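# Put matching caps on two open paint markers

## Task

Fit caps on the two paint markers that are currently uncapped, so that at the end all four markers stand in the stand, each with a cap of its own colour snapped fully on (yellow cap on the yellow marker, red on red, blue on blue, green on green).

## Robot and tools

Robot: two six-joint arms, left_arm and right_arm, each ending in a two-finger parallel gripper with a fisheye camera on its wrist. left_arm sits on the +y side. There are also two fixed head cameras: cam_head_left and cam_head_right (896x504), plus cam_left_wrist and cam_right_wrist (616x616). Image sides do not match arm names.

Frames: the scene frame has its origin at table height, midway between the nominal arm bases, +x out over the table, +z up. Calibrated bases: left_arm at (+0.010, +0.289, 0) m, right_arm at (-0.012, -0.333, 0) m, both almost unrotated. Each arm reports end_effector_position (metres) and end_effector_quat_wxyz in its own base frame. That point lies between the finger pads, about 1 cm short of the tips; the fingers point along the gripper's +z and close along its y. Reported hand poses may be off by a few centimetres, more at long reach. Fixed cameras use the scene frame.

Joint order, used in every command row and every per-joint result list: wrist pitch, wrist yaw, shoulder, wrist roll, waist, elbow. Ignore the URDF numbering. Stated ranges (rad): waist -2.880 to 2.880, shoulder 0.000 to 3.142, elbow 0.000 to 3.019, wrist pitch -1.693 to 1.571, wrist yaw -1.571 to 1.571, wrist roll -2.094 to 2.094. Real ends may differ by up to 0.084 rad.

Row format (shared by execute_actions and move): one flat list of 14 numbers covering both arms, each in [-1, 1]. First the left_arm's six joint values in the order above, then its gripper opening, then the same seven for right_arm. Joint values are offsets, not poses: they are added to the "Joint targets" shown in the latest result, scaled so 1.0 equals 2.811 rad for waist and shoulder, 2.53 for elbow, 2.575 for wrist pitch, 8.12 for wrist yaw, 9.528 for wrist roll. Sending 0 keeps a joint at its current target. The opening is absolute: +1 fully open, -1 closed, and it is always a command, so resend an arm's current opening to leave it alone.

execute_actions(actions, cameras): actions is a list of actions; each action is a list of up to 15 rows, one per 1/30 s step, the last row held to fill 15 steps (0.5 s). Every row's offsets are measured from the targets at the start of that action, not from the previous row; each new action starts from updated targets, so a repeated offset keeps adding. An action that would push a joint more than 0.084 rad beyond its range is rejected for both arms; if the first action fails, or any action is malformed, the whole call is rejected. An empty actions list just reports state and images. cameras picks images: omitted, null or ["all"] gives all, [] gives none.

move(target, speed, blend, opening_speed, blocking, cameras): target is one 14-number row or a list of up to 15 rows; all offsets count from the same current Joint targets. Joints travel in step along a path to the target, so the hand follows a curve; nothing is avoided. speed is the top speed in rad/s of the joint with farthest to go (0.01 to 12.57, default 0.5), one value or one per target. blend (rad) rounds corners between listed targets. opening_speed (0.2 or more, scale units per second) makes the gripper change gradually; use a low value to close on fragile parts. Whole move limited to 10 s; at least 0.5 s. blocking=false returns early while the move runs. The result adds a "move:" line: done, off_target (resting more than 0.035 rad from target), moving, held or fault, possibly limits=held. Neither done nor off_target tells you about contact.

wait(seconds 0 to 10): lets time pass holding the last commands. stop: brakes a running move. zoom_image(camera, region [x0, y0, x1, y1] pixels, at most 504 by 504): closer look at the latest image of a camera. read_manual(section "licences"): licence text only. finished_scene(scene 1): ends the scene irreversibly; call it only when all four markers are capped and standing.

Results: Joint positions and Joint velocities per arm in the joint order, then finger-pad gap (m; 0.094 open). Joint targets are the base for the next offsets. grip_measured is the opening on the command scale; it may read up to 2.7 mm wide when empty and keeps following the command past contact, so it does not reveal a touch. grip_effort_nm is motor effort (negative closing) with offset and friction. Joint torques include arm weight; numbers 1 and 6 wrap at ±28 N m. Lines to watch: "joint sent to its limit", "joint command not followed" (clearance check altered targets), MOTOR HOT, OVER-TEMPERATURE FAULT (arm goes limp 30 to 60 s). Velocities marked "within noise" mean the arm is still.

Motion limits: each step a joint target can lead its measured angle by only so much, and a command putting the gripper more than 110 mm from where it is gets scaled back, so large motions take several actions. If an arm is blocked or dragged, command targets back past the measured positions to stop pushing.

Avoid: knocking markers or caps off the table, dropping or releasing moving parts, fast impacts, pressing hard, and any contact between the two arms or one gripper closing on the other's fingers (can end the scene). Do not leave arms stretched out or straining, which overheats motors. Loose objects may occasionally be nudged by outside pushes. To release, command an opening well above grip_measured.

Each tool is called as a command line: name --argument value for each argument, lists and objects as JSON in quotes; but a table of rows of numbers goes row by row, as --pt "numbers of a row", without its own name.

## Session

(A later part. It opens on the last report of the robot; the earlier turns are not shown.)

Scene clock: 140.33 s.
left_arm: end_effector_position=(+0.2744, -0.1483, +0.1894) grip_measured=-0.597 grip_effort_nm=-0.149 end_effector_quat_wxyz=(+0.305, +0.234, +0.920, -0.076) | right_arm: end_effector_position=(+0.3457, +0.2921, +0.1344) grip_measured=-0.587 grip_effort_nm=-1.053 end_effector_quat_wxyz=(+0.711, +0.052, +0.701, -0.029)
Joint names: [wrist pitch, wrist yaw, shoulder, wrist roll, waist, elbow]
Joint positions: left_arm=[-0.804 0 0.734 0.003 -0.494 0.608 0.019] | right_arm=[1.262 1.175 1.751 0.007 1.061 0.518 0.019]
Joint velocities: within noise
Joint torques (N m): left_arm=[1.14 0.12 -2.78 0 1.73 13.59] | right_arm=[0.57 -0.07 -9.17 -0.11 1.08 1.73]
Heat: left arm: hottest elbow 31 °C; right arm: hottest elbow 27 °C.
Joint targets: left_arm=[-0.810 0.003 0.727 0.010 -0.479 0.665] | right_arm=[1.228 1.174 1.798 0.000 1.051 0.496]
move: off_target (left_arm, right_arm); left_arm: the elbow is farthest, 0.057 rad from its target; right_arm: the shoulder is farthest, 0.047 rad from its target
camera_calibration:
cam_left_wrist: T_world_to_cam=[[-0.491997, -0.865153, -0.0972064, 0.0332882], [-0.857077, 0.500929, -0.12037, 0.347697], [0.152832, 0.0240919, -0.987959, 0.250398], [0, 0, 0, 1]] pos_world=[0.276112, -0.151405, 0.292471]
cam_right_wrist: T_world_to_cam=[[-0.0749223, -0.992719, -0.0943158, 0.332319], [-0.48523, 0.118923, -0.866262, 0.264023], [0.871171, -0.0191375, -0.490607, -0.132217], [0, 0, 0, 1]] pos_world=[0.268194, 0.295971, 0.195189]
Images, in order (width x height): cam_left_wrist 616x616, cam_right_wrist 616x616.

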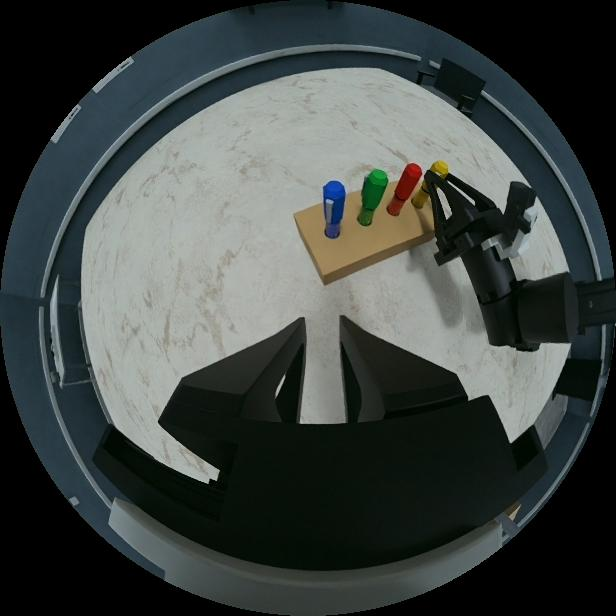

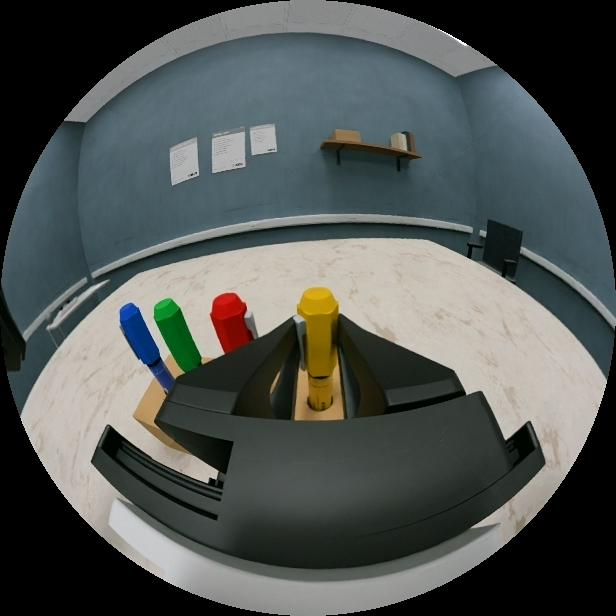

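move --target '[0,0,0,0,0,0,-0.6,0.0132,0,0.01238,0,0,-0.00304,-0.8]' --speed 0.03 --cameras '["cam_left_wrist", "cam_right_wrist", "cam_head_left", "cam_head_right"]'

zoom_image --camera "cam_left_wrist" --region '[405, 140, 465, 215]'

zoom_image --camera "cam_right_wrist" --region '[285, 350, 345, 430]'

zoom_image --camera "cam_head_left" --region '[385, 250, 465, 310]'

Scene clock: 143.17 s.
left_arm: end_effector_position=(+0.2744, -0.1483, +0.1894) grip_measured=-0.597 grip_effort_nm=-0.139 end_effector_quat_wxyz=(+0.305, +0.234, +0.920, -0.076) | right_arm: end_effector_position=(+0.3456, +0.2920, +0.1338) grip_measured=-0.587 grip_effort_nm=-1.057 end_effector_quat_wxyz=(+0.712, +0.056, +0.699, -0.025)
Joint names: [wrist pitch, wrist yaw, shoulder, wrist roll, waist, elbow]
Joint positions: left_arm=[-0.804 0 0.734 0.003 -0.494 0.608 0.019] | right_arm=[1.284 1.175 1.76 0.006 1.061 0.518 0.019]
Joint velocities: within noise
Joint torques (N m): left_arm=[1.14 0.12 -2.78 0 1.73 13.57] | right_arm=[1.1 -0.08 -6.95 -0.1 1.08 1.14]
Heat: left arm: hottest elbow 31 °C; right arm: hottest elbow 27 °C.
Joint targets: left_arm=[-0.810 0.003 0.727 0.010 -0.479 0.665] | right_arm=[1.262 1.174 1.832 0.000 1.051 0.488]
move: off_target (left_arm, right_arm); left_arm: the elbow is farthest, 0.057 rad from its target; right_arm: the shoulder is farthest, 0.073 rad from its target
camera_calibration:
cam_left_wrist: T_world_to_cam=[[-0.491997, -0.865153, -0.0972064, 0.0332882], [-0.857077, 0.500929, -0.12037, 0.347697], [0.152832, 0.0240919, -0.987959, 0.250398], [0, 0, 0, 1]] pos_world=[0.276112, -0.151405, 0.292471]
cam_right_wrist: T_world_to_cam=[[-0.0743429, -0.991694, -0.104957, 0.333113], [-0.479946, 0.127838, -0.867934, 0.259254], [0.874143, -0.0141514, -0.485463, -0.135686], [0, 0, 0, 1]] pos_world=[0.267802, 0.295284, 0.194107]

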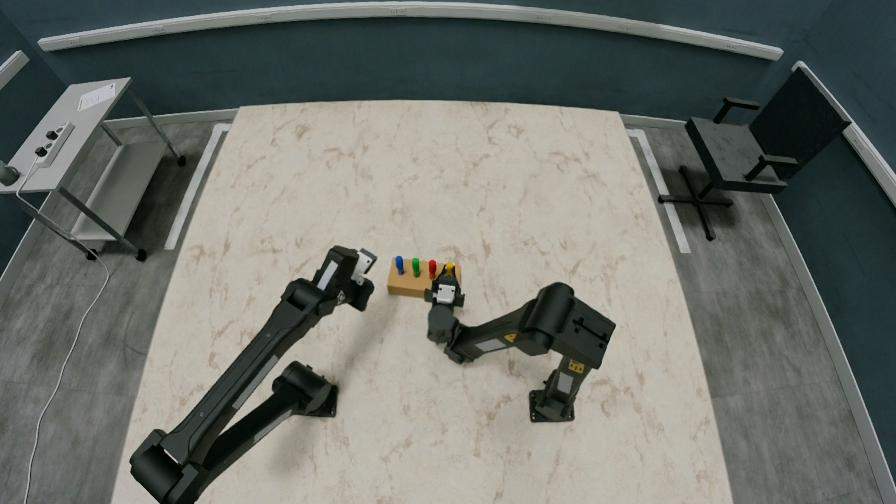

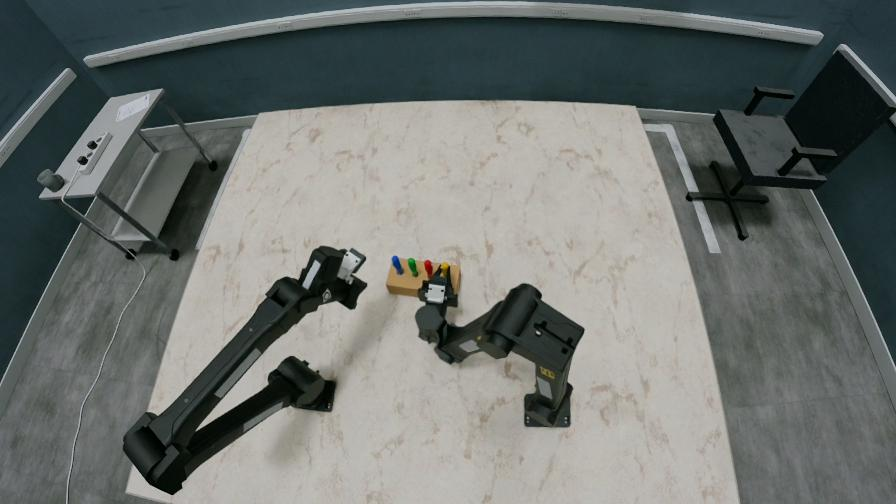

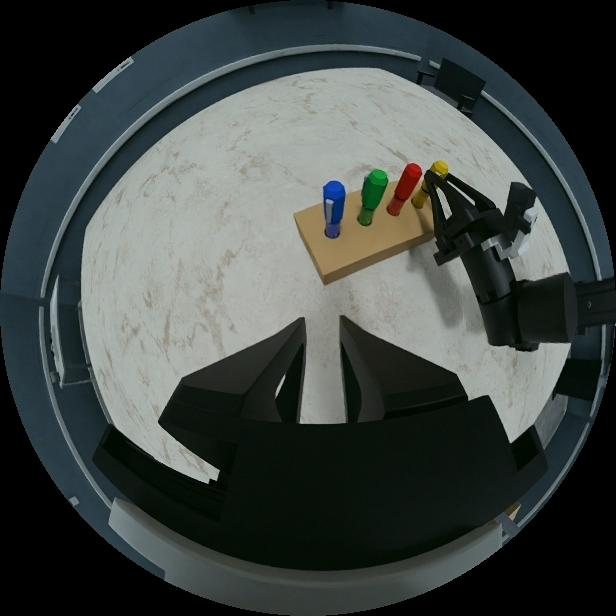

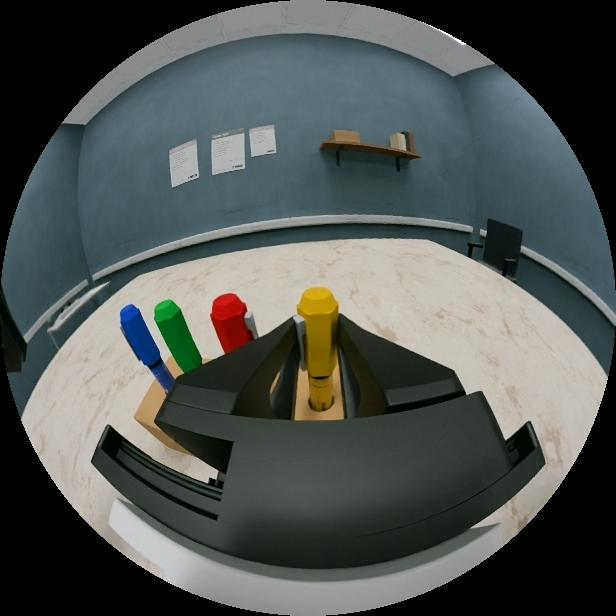

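Scaled by 6.720 from the camera's 616x616 image, which has a finer 880x880 frame.

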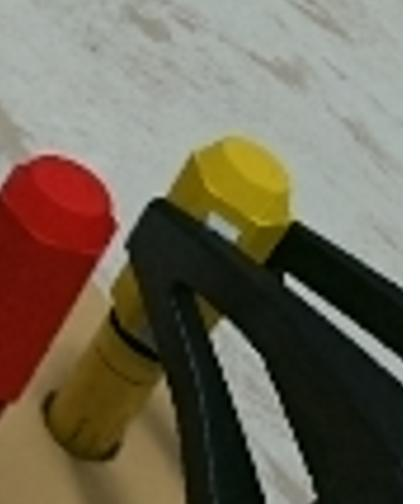

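Scaled by 6.300 from the camera's 616x616 image, which has a finer 880x880 frame.

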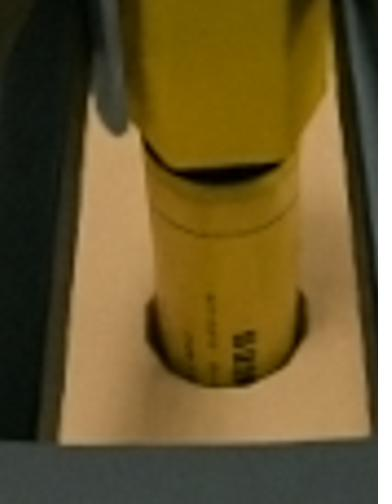

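Scaled by 6.300 from the camera's 896x504 image, which has a finer 1280x720 frame.

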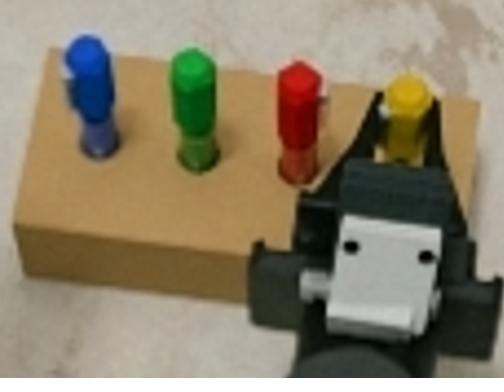

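move --target '[0,0,0,0,0,0,-0.6,-0.00932,0,0.01281,0,0,-0.01028,-0.8]' --speed 0.04 --cameras '["cam_left_wrist", "cam_right_wrist"]'

zoom_image --camera "cam_right_wrist" --region '[285, 350, 345, 430]'

Scene clock: 144.43 s.
left_arm: end_effector_position=(+0.2744, -0.1483, +0.1894) grip_measured=-0.597 grip_effort_nm=-0.144 end_effector_quat_wxyz=(+0.305, +0.234, +0.920, -0.076) | right_arm: end_effector_position=(+0.3441, +0.2893, +0.1298) grip_measured=-0.587 grip_effort_nm=-1.062 end_effector_quat_wxyz=(+0.710, +0.051, +0.701, -0.029)
Joint names: [wrist pitch, wrist yaw, shoulder, wrist roll, waist, elbow]
Joint positions: left_arm=[-0.804 0 0.734 0.003 -0.494 0.608 0.019] | right_arm=[1.285 1.175 1.765 0.005 1.061 0.51 0.019]
Joint velocities: within noise
Joint torques (N m): left_arm=[1.14 0.12 -2.78 0 1.73 13.59] | right_arm=[0.16 -0.08 -3.96 -0.09 1.14 -0.05]
Heat: left arm: hottest elbow 32 °C; right arm: hottest elbow 27 °C.
Joint targets: left_arm=[-0.810 0.003 0.727 0.010 -0.479 0.665] | right_arm=[1.238 1.174 1.868 0.000 1.051 0.462]
move: off_target (left_arm, right_arm); left_arm: the elbow is farthest, 0.057 rad from its target; right_arm: the shoulder is farthest, 0.103 rad from its target
camera_calibration:
cam_left_wrist: T_world_to_cam=[[-0.491997, -0.865153, -0.0972064, 0.0332882], [-0.857077, 0.500929, -0.12037, 0.347697], [0.152832, 0.0240919, -0.987959, 0.250398], [0, 0, 0, 1]] pos_world=[0.276112, -0.151405, 0.292471]
cam_right_wrist: T_world_to_cam=[[-0.0749871, -0.992859, -0.0927788, 0.328846], [-0.485356, 0.117616, -0.866369, 0.259982], [0.871095, -0.0199358, -0.49071, -0.132994], [0, 0, 0, 1]] pos_world=[0.266694, 0.293268, 0.190489]
Images, in order (width x height): cam_left_wrist 616x616, cam_right_wrist 616x616.

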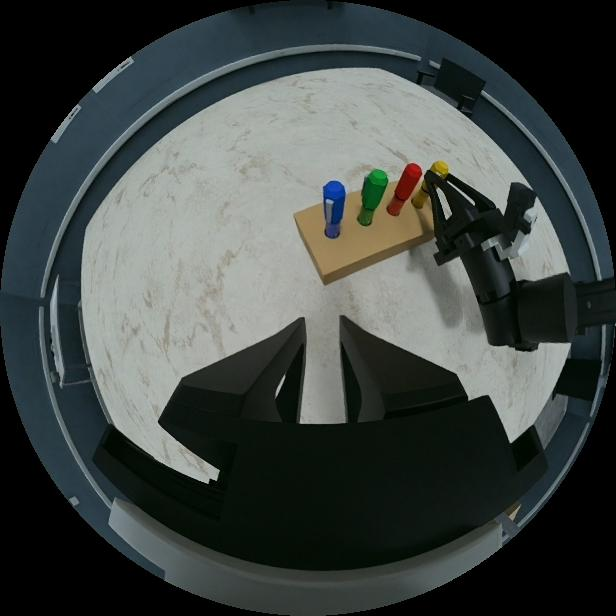

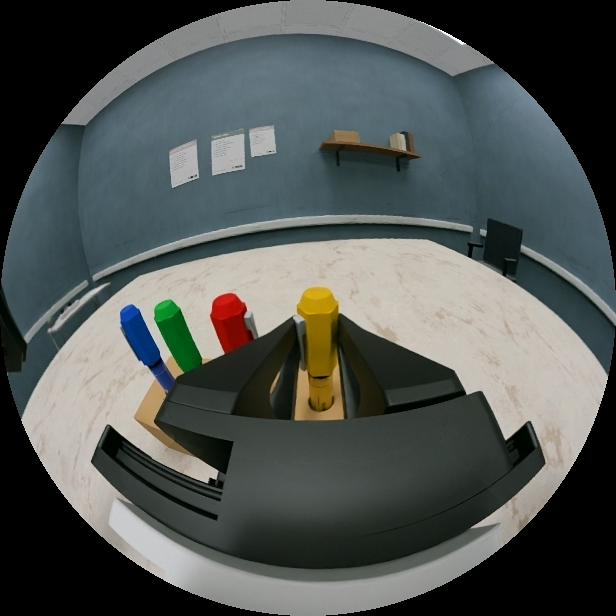

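Scaled by 6.300 from the camera's 616x616 image, which has a finer 880x880 frame.

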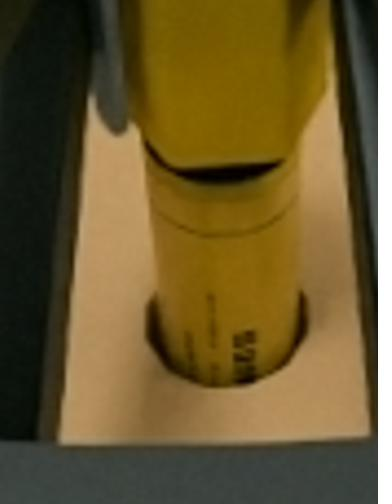

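move --target '[0,0,0,0,0,0,-0.6,-0.00932,0,0.01352,0,0,-0.00711,-0.8]' --speed 0.04 --cameras '["cam_left_wrist", "cam_right_wrist", "cam_head_left", "cam_head_right"]'

zoom_image --camera "cam_right_wrist" --region '[285, 350, 345, 430]'

zoom_image --camera "cam_left_wrist" --region '[405, 140, 465, 215]'

zoom_image --camera "cam_head_left" --region '[385, 250, 465, 310]'

zoom_image --camera "cam_head_right" --region '[385, 250, 465, 310]'

Scene clock: 145.87 s.
left_arm: end_effector_position=(+0.2744, -0.1483, +0.1894) grip_measured=-0.597 grip_effort_nm=-0.144 end_effector_quat_wxyz=(+0.305, +0.234, +0.920, -0.076) | right_arm: end_effector_position=(+0.3441, +0.2893, +0.1260) grip_measured=-0.587 grip_effort_nm=-1.057 end_effector_quat_wxyz=(+0.709, +0.048, +0.703, -0.033)
Joint names: [wrist pitch, wrist yaw, shoulder, wrist roll, waist, elbow]
Joint positions: left_arm=[-0.804 0 0.734 0.003 -0.494 0.608 0.019] | right_arm=[1.285 1.175 1.774 0.004 1.061 0.51 0.019]
Joint velocities: within noise
Joint torques (N m): left_arm=[1.14 0.12 -2.84 0.01 1.73 13.6] | right_arm=[-0.7 -0.08 -1.44 -0.09 1.14 -1.28]
Heat: left arm: hottest elbow 32 °C; right arm: hottest elbow 27 °C.
Joint targets: left_arm=[-0.810 0.003 0.727 0.010 -0.479 0.665] | right_arm=[1.214 1.174 1.906 0.000 1.051 0.444]
move: off_target (left_arm, right_arm); left_arm: the elbow is farthest, 0.057 rad from its target; right_arm: the shoulder is farthest, 0.132 rad from its target
camera_calibration:
cam_left_wrist: T_world_to_cam=[[-0.491997, -0.865153, -0.0972064, 0.0332882], [-0.857077, 0.500929, -0.12037, 0.347697], [0.152832, 0.0240919, -0.987959, 0.250398], [0, 0, 0, 1]] pos_world=[0.276112, -0.151405, 0.292471]
cam_right_wrist: T_world_to_cam=[[-0.0754522, -0.99372, -0.0826272, 0.327612], [-0.489579, 0.109106, -0.865106, 0.26049], [0.868688, -0.0248215, -0.494737, -0.132081], [0, 0, 0, 1]] pos_world=[0.266987, 0.293855, 0.187076]

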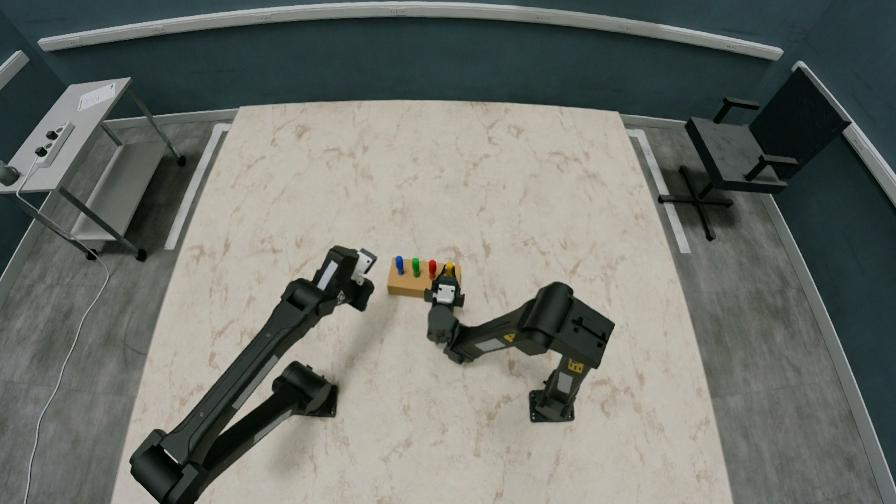

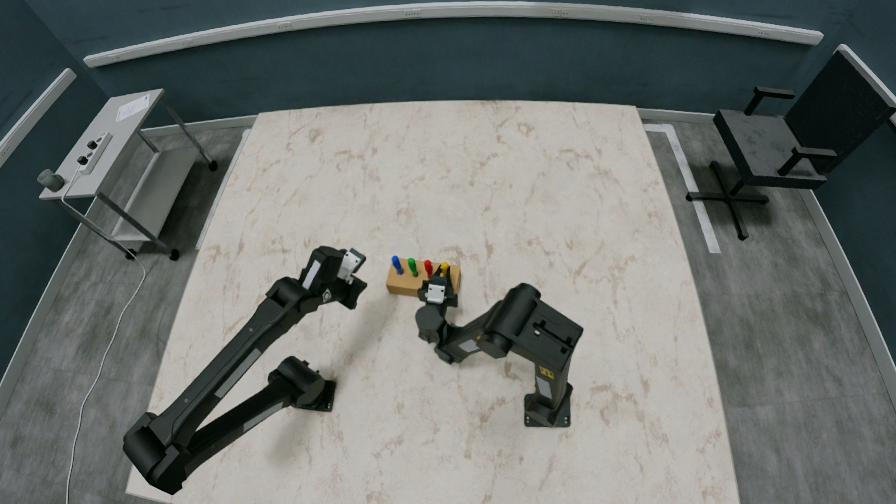

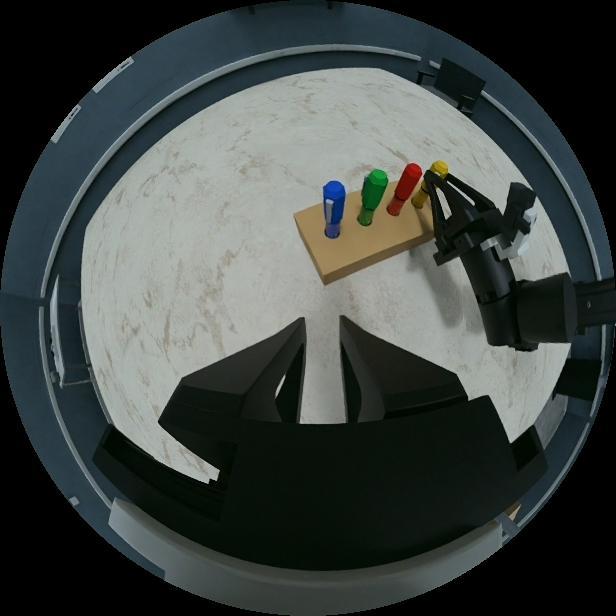

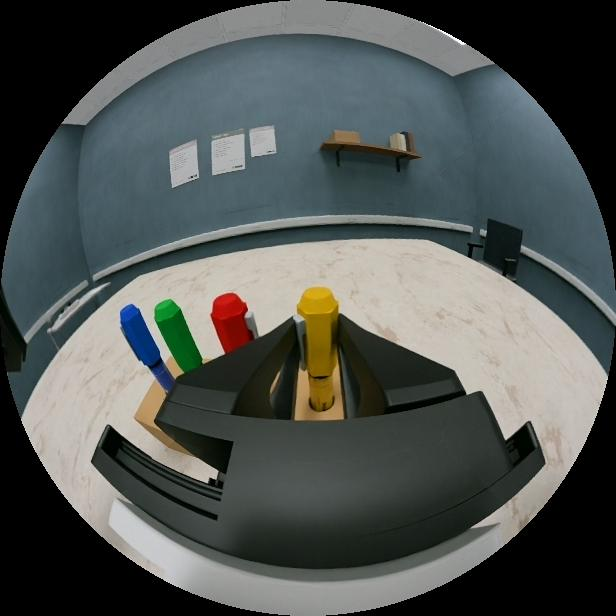

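Scaled by 6.300 from the camera's 616x616 image, which has a finer 880x880 frame.

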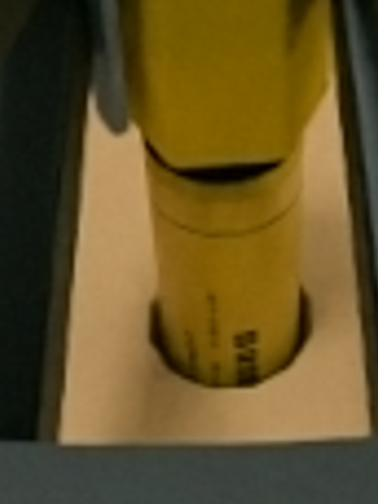

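Scaled by 6.720 from the camera's 616x616 image, which has a finer 880x880 frame.

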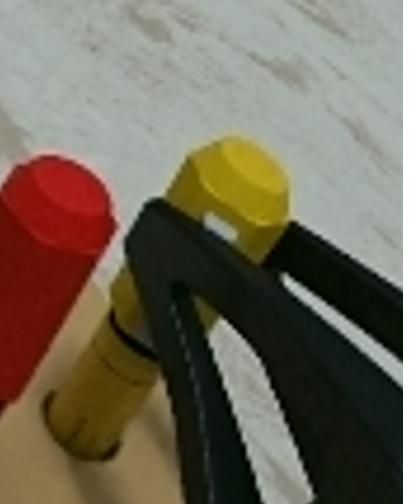

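Scaled by 6.300 from the camera's 896x504 image, which has a finer 1280x720 frame.

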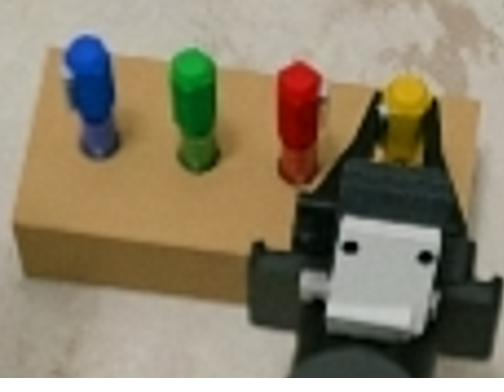

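Scaled by 6.300 from the camera's 896x504 image, which has a finer 1280x720 frame.

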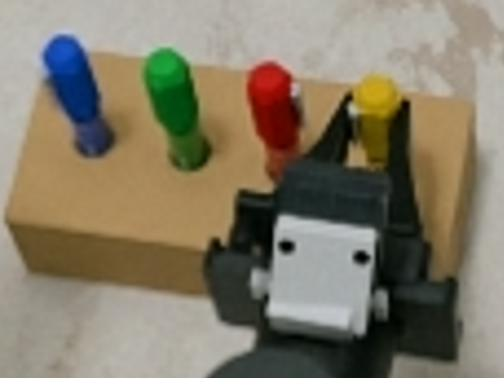

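zoom_image --camera "cam_head_left" --region '[428, 255, 458, 275]'

zoom_image --camera "cam_head_left" --region '[395, 251, 425, 271]'

zoom_image --camera "cam_head_right" --region '[420, 255, 450, 275]'

zoom_image --camera "cam_head_right" --region '[387, 251, 417, 271]'

Scaled by 16.800 from the camera's 896x504 image, which has a finer 1280x720 frame.

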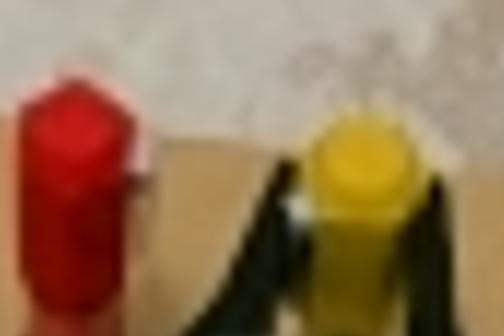

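Scaled by 16.800 from the camera's 896x504 image, which has a finer 1280x720 frame.

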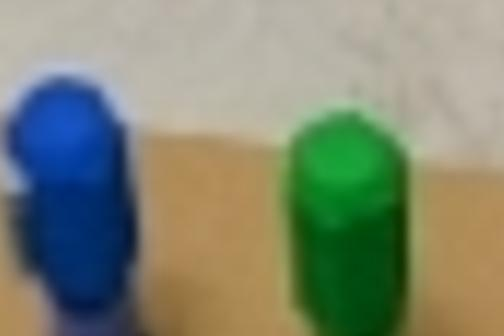

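Scaled by 16.800 from the camera's 896x504 image, which has a finer 1280x720 frame.

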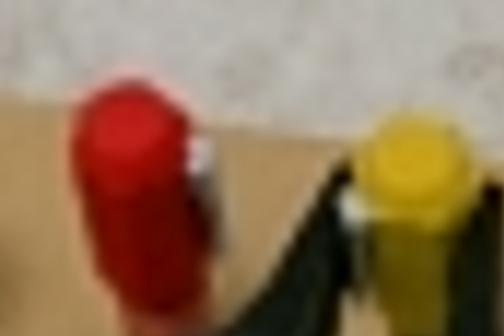

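Scaled by 16.800 from the camera's 896x504 image, which has a finer 1280x720 frame.

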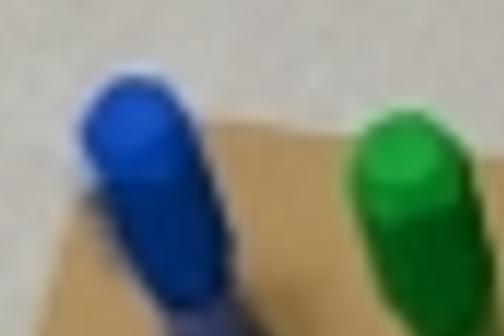

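zoom_image --camera "cam_left_wrist" --region '[390, 185, 420, 215]'

zoom_image --camera "cam_left_wrist" --region '[412, 175, 442, 205]'

zoom_image --camera "cam_left_wrist" --region '[355, 200, 385, 230]'

zoom_image --camera "cam_left_wrist" --region '[320, 212, 350, 242]'

Scaled by 16.800 from the camera's 616x616 image, which has a finer 880x880 frame.

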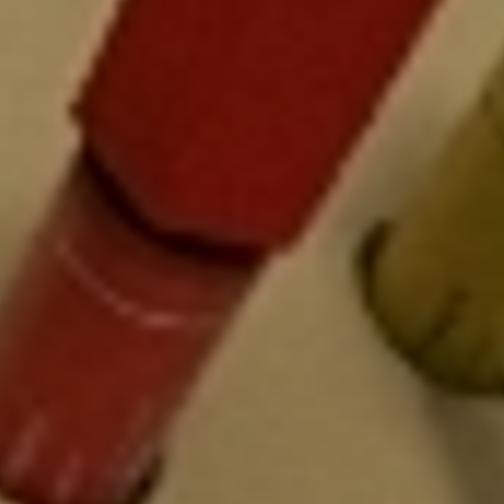

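Scaled by 16.800 from the camera's 616x616 image, which has a finer 880x880 frame.

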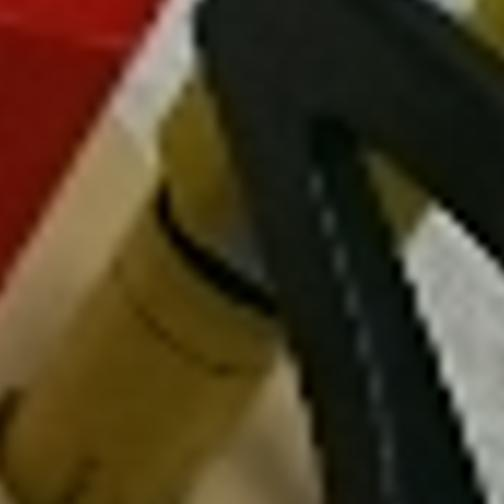

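Scaled by 16.800 from the camera's 616x616 image, which has a finer 880x880 frame.

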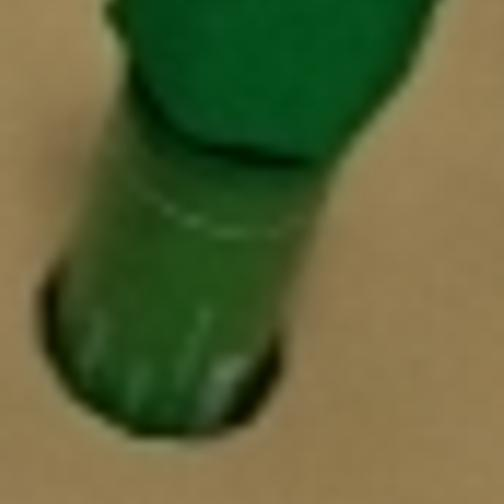

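Scaled by 16.800 from the camera's 616x616 image, which has a finer 880x880 frame.

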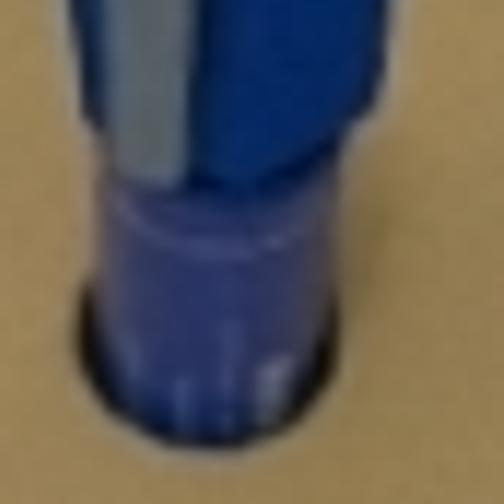

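move --target '[0,0,0,0,0,0,-0.6,0.02427,0,-0.05176,0,0,0.03518,-0.8]' --speed 0.07 --cameras '["cam_left_wrist", "cam_right_wrist"]'

zoom_image --camera "cam_right_wrist" --region '[285, 350, 345, 430]'

zoom_image --camera "cam_left_wrist" --region '[412, 175, 442, 205]'

Scene clock: 150.77 s.
left_arm: end_effector_position=(+0.2744, -0.1483, +0.1894) grip_measured=-0.597 grip_effort_nm=-0.139 end_effector_quat_wxyz=(+0.305, +0.234, +0.920, -0.076) | right_arm: end_effector_position=(+0.3460, +0.2927, +0.1358) grip_measured=-0.587 grip_effort_nm=-1.053 end_effector_quat_wxyz=(+0.713, +0.057, +0.698, -0.024)
Joint names: [wrist pitch, wrist yaw, shoulder, wrist roll, waist, elbow]
Joint positions: left_arm=[-0.804 0 0.734 0.003 -0.494 0.608 0.019] | right_arm=[1.286 1.175 1.758 0.003 1.061 0.521 0.019]
Joint velocities: within noise
Joint torques (N m): left_arm=[1.16 0.12 -2.78 0.01 1.73 13.59] | right_arm=[1.46 -0.08 -13.33 -0.03 1.03 4.07]
Heat: left arm: hottest elbow 32 °C; right arm: hottest elbow 27 °C.
Joint targets: left_arm=[-0.810 0.003 0.727 0.010 -0.479 0.665] | right_arm=[1.276 1.174 1.761 0.000 1.051 0.534]
move: off_target (left_arm); left_arm: the elbow is farthest, 0.057 rad from its target
camera_calibration:
cam_left_wrist: T_world_to_cam=[[-0.491997, -0.865153, -0.0972064, 0.0332882], [-0.857077, 0.500929, -0.12037, 0.347697], [0.152832, 0.0240919, -0.987959, 0.250398], [0, 0, 0, 1]] pos_world=[0.276112, -0.151405, 0.292471]
cam_right_wrist: T_world_to_cam=[[-0.07411, -0.991335, -0.108452, 0.334324], [-0.477157, 0.130743, -0.869038, 0.259382], [0.875688, -0.0126561, -0.482712, -0.136422], [0, 0, 0, 1]] pos_world=[0.268006, 0.295788, 0.195819]
Images, in order (width x height): cam_left_wrist 616x616, cam_right_wrist 616x616.

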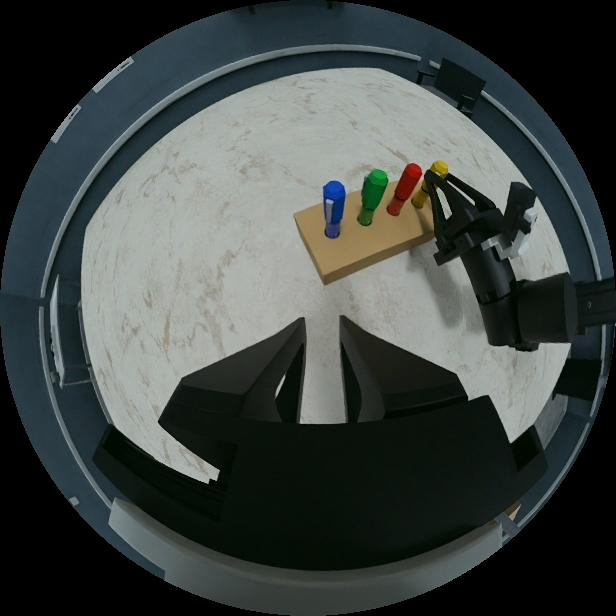

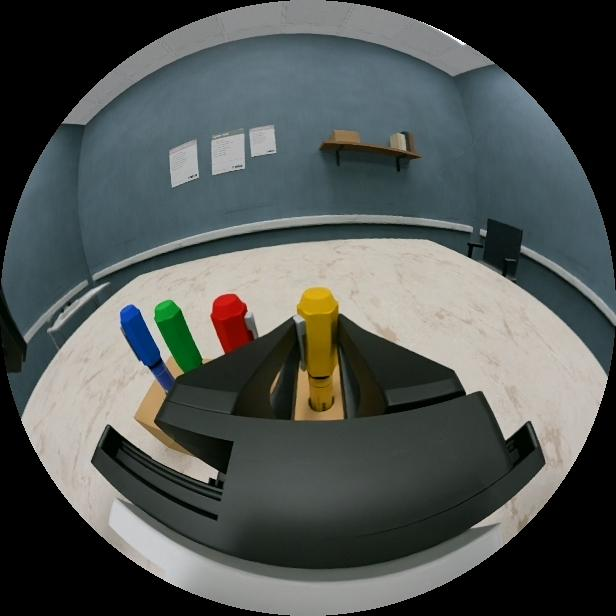

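Scaled by 6.300 from the camera's 616x616 image, which has a finer 880x880 frame.

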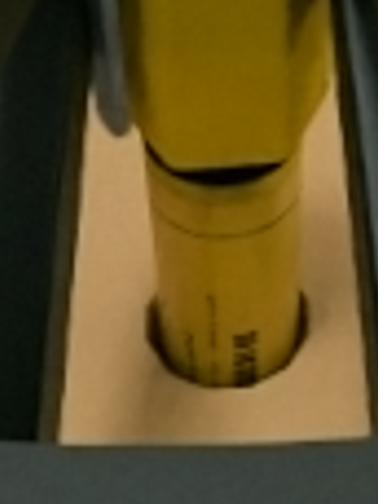

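Scaled by 16.800 from the camera's 616x616 image, which has a finer 880x880 frame.

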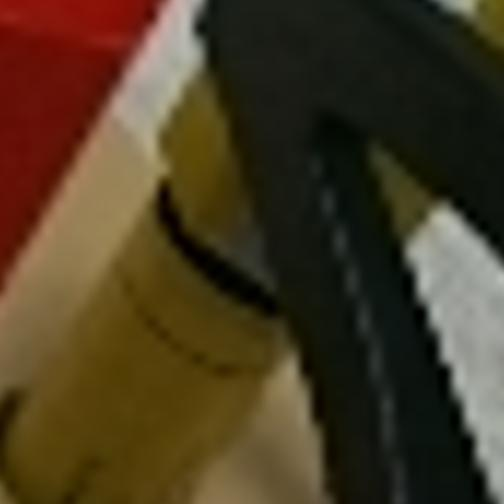

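move --target '[0,0,0,0,0,0,-0.6, 0,0,0,0,0,0,-0.25]' --opening_speed 0.4 --cameras '["cam_head_left","cam_head_right","cam_left_wrist","cam_right_wrist"]'

Scene clock: 152.83 s.
left_arm: end_effector_position=(+0.2744, -0.1483, +0.1894) grip_measured=-0.597 grip_effort_nm=-0.139 end_effector_quat_wxyz=(+0.305, +0.234, +0.920, -0.076) | right_arm: end_effector_position=(+0.3461, +0.2926, +0.1357) grip_measured=-0.254 grip_effort_nm=0.115 end_effector_quat_wxyz=(+0.713, +0.057, +0.698, -0.024)
Joint names: [wrist pitch, wrist yaw, shoulder, wrist roll, waist, elbow]
Joint positions: left_arm=[-0.804 0 0.734 0.003 -0.494 0.608 0.019] | right_arm=[1.285 1.175 1.758 0.003 1.06 0.521 0.035]
Joint velocities: within noise
Joint torques (N m): left_arm=[1.14 0.12 -2.78 0.01 1.73 13.59] | right_arm=[1.51 -0.08 -13.27 -0.07 1.14 4.07]
Heat: left arm: hottest elbow 33 °C; right arm: hottest elbow 27 °C.
Joint targets: left_arm=[-0.810 0.003 0.727 0.010 -0.479 0.665] | right_arm=[1.276 1.174 1.761 0.000 1.051 0.534]
move: off_target (left_arm); left_arm: the elbow is farthest, 0.057 rad from its target
camera_calibration:
cam_left_wrist: T_world_to_cam=[[-0.491997, -0.865153, -0.0972064, 0.0332882], [-0.857077, 0.500929, -0.12037, 0.347697], [0.152832, 0.0240919, -0.987959, 0.250398], [0, 0, 0, 1]] pos_world=[0.276112, -0.151405, 0.292471]
cam_right_wrist: T_world_to_cam=[[-0.0744854, -0.991381, -0.10778, 0.334209], [-0.477504, 0.130342, -0.868908, 0.259589], [0.875467, -0.0132554, -0.483097, -0.136335], [0, 0, 0, 1]] pos_world=[0.268205, 0.295686, 0.195717]

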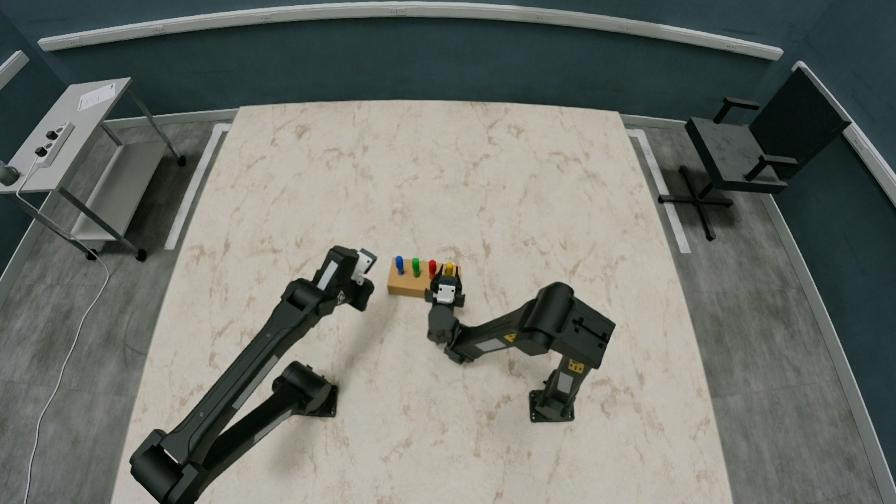

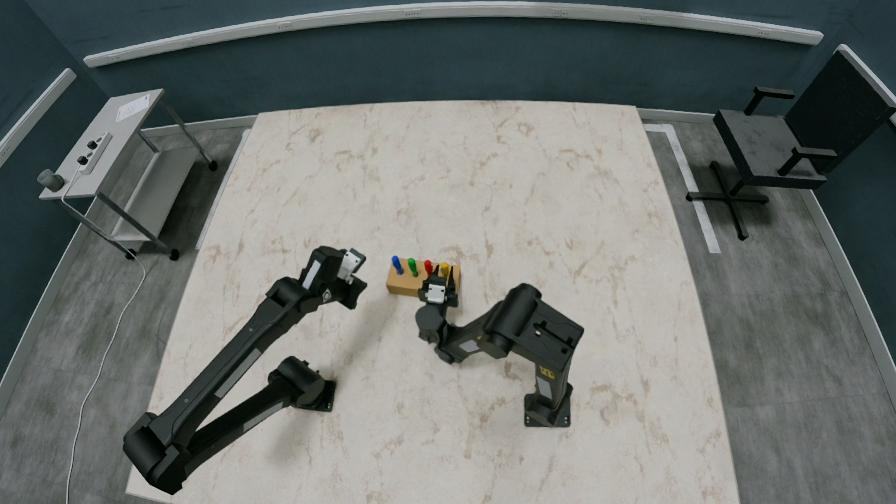

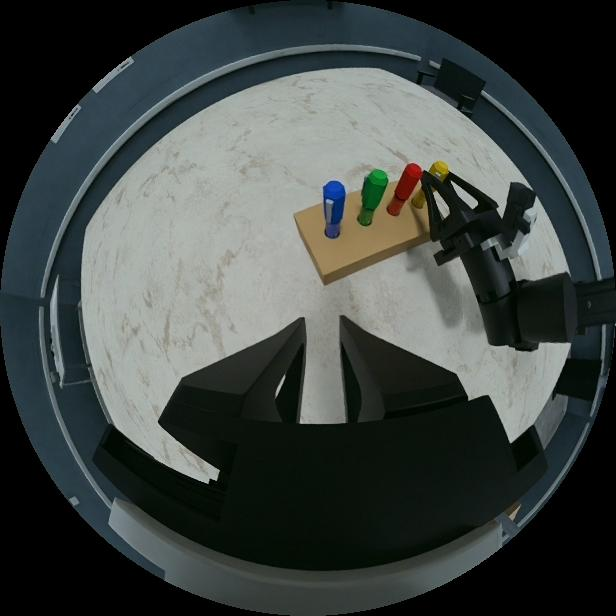

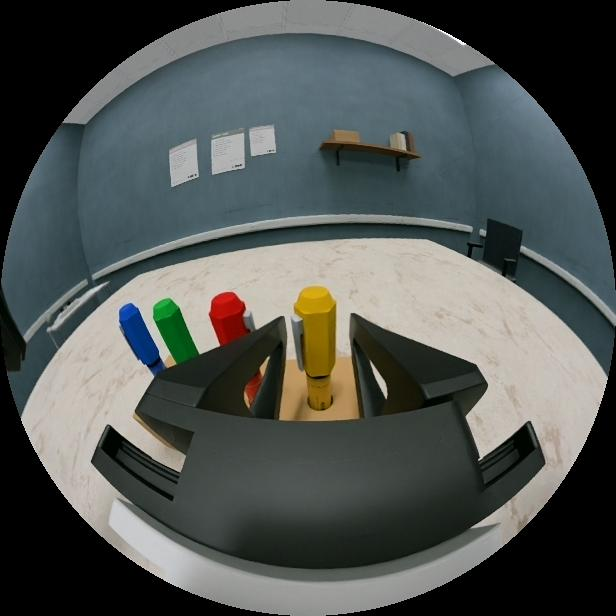

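move --pt "0 0 0 0 0 0 -0.6 0 0.00037 0 0 0.0064 0 -0.25" --pt "0 0 0 0 0 0 -0.6 0.01087 0.00542 -0.00872 0 0.02099 -0.01423 -0.25" --speed 0.1 --cameras '["cam_head_left","cam_left_wrist","cam_right_wrist"]'

Scene clock: 155.43 s.
left_arm: end_effector_position=(+0.2744, -0.1483, +0.1894) grip_measured=-0.597 grip_effort_nm=-0.139 end_effector_quat_wxyz=(+0.305, +0.234, +0.920, -0.076) | right_arm: end_effector_position=(+0.3306, +0.2944, +0.1344) grip_measured=-0.253 grip_effort_nm=0.125 end_effector_quat_wxyz=(+0.712, +0.055, +0.700, -0.025)
Joint names: [wrist pitch, wrist yaw, shoulder, wrist roll, waist, elbow]
Joint positions: left_arm=[-0.804 0 0.734 0.003 -0.494 0.608 0.019] | right_arm=[1.291 1.215 1.751 0.003 1.101 0.504 0.035]
Joint velocities: within noise
Joint torques (N m): left_arm=[1.13 0.11 -2.78 0.01 1.73 13.59] | right_arm=[2.26 0.1 -14.8 -0.07 2.84 2.62]
Heat: left arm: hottest elbow 33 °C; right arm: hottest elbow 27 °C.
Joint targets: left_arm=[-0.810 0.003 0.727 0.010 -0.479 0.665] | right_arm=[1.304 1.218 1.736 0.000 1.110 0.497]
move: off_target (left_arm); left_arm: the elbow is farthest, 0.057 rad from its target
camera_calibration:
cam_left_wrist: T_world_to_cam=[[-0.491997, -0.865153, -0.0972064, 0.0332882], [-0.857077, 0.500929, -0.12037, 0.347697], [0.152832, 0.0240919, -0.987959, 0.250398], [0, 0, 0, 1]] pos_world=[0.276112, -0.151405, 0.292471]
cam_right_wrist: T_world_to_cam=[[-0.0741013, -0.991784, -0.104275, 0.334175], [-0.480811, 0.127138, -0.867558, 0.252632], [0.873687, -0.0141506, -0.486282, -0.121977], [0, 0, 0, 1]] pos_world=[0.252801, 0.297585, 0.194704]
Images, in order (width x height): cam_head_left 896x504, cam_left_wrist 616x616, cam_right_wrist 616x616.

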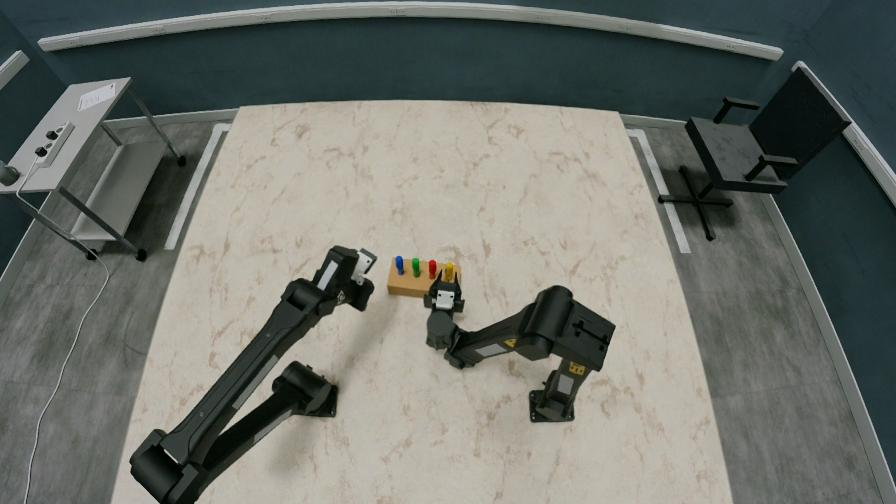

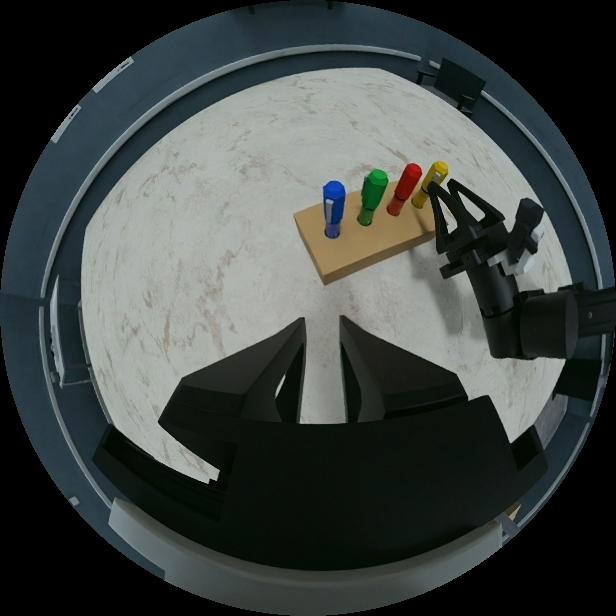

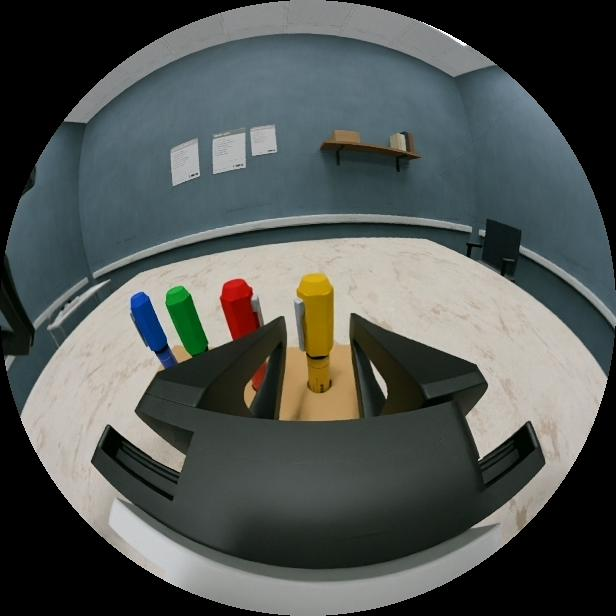

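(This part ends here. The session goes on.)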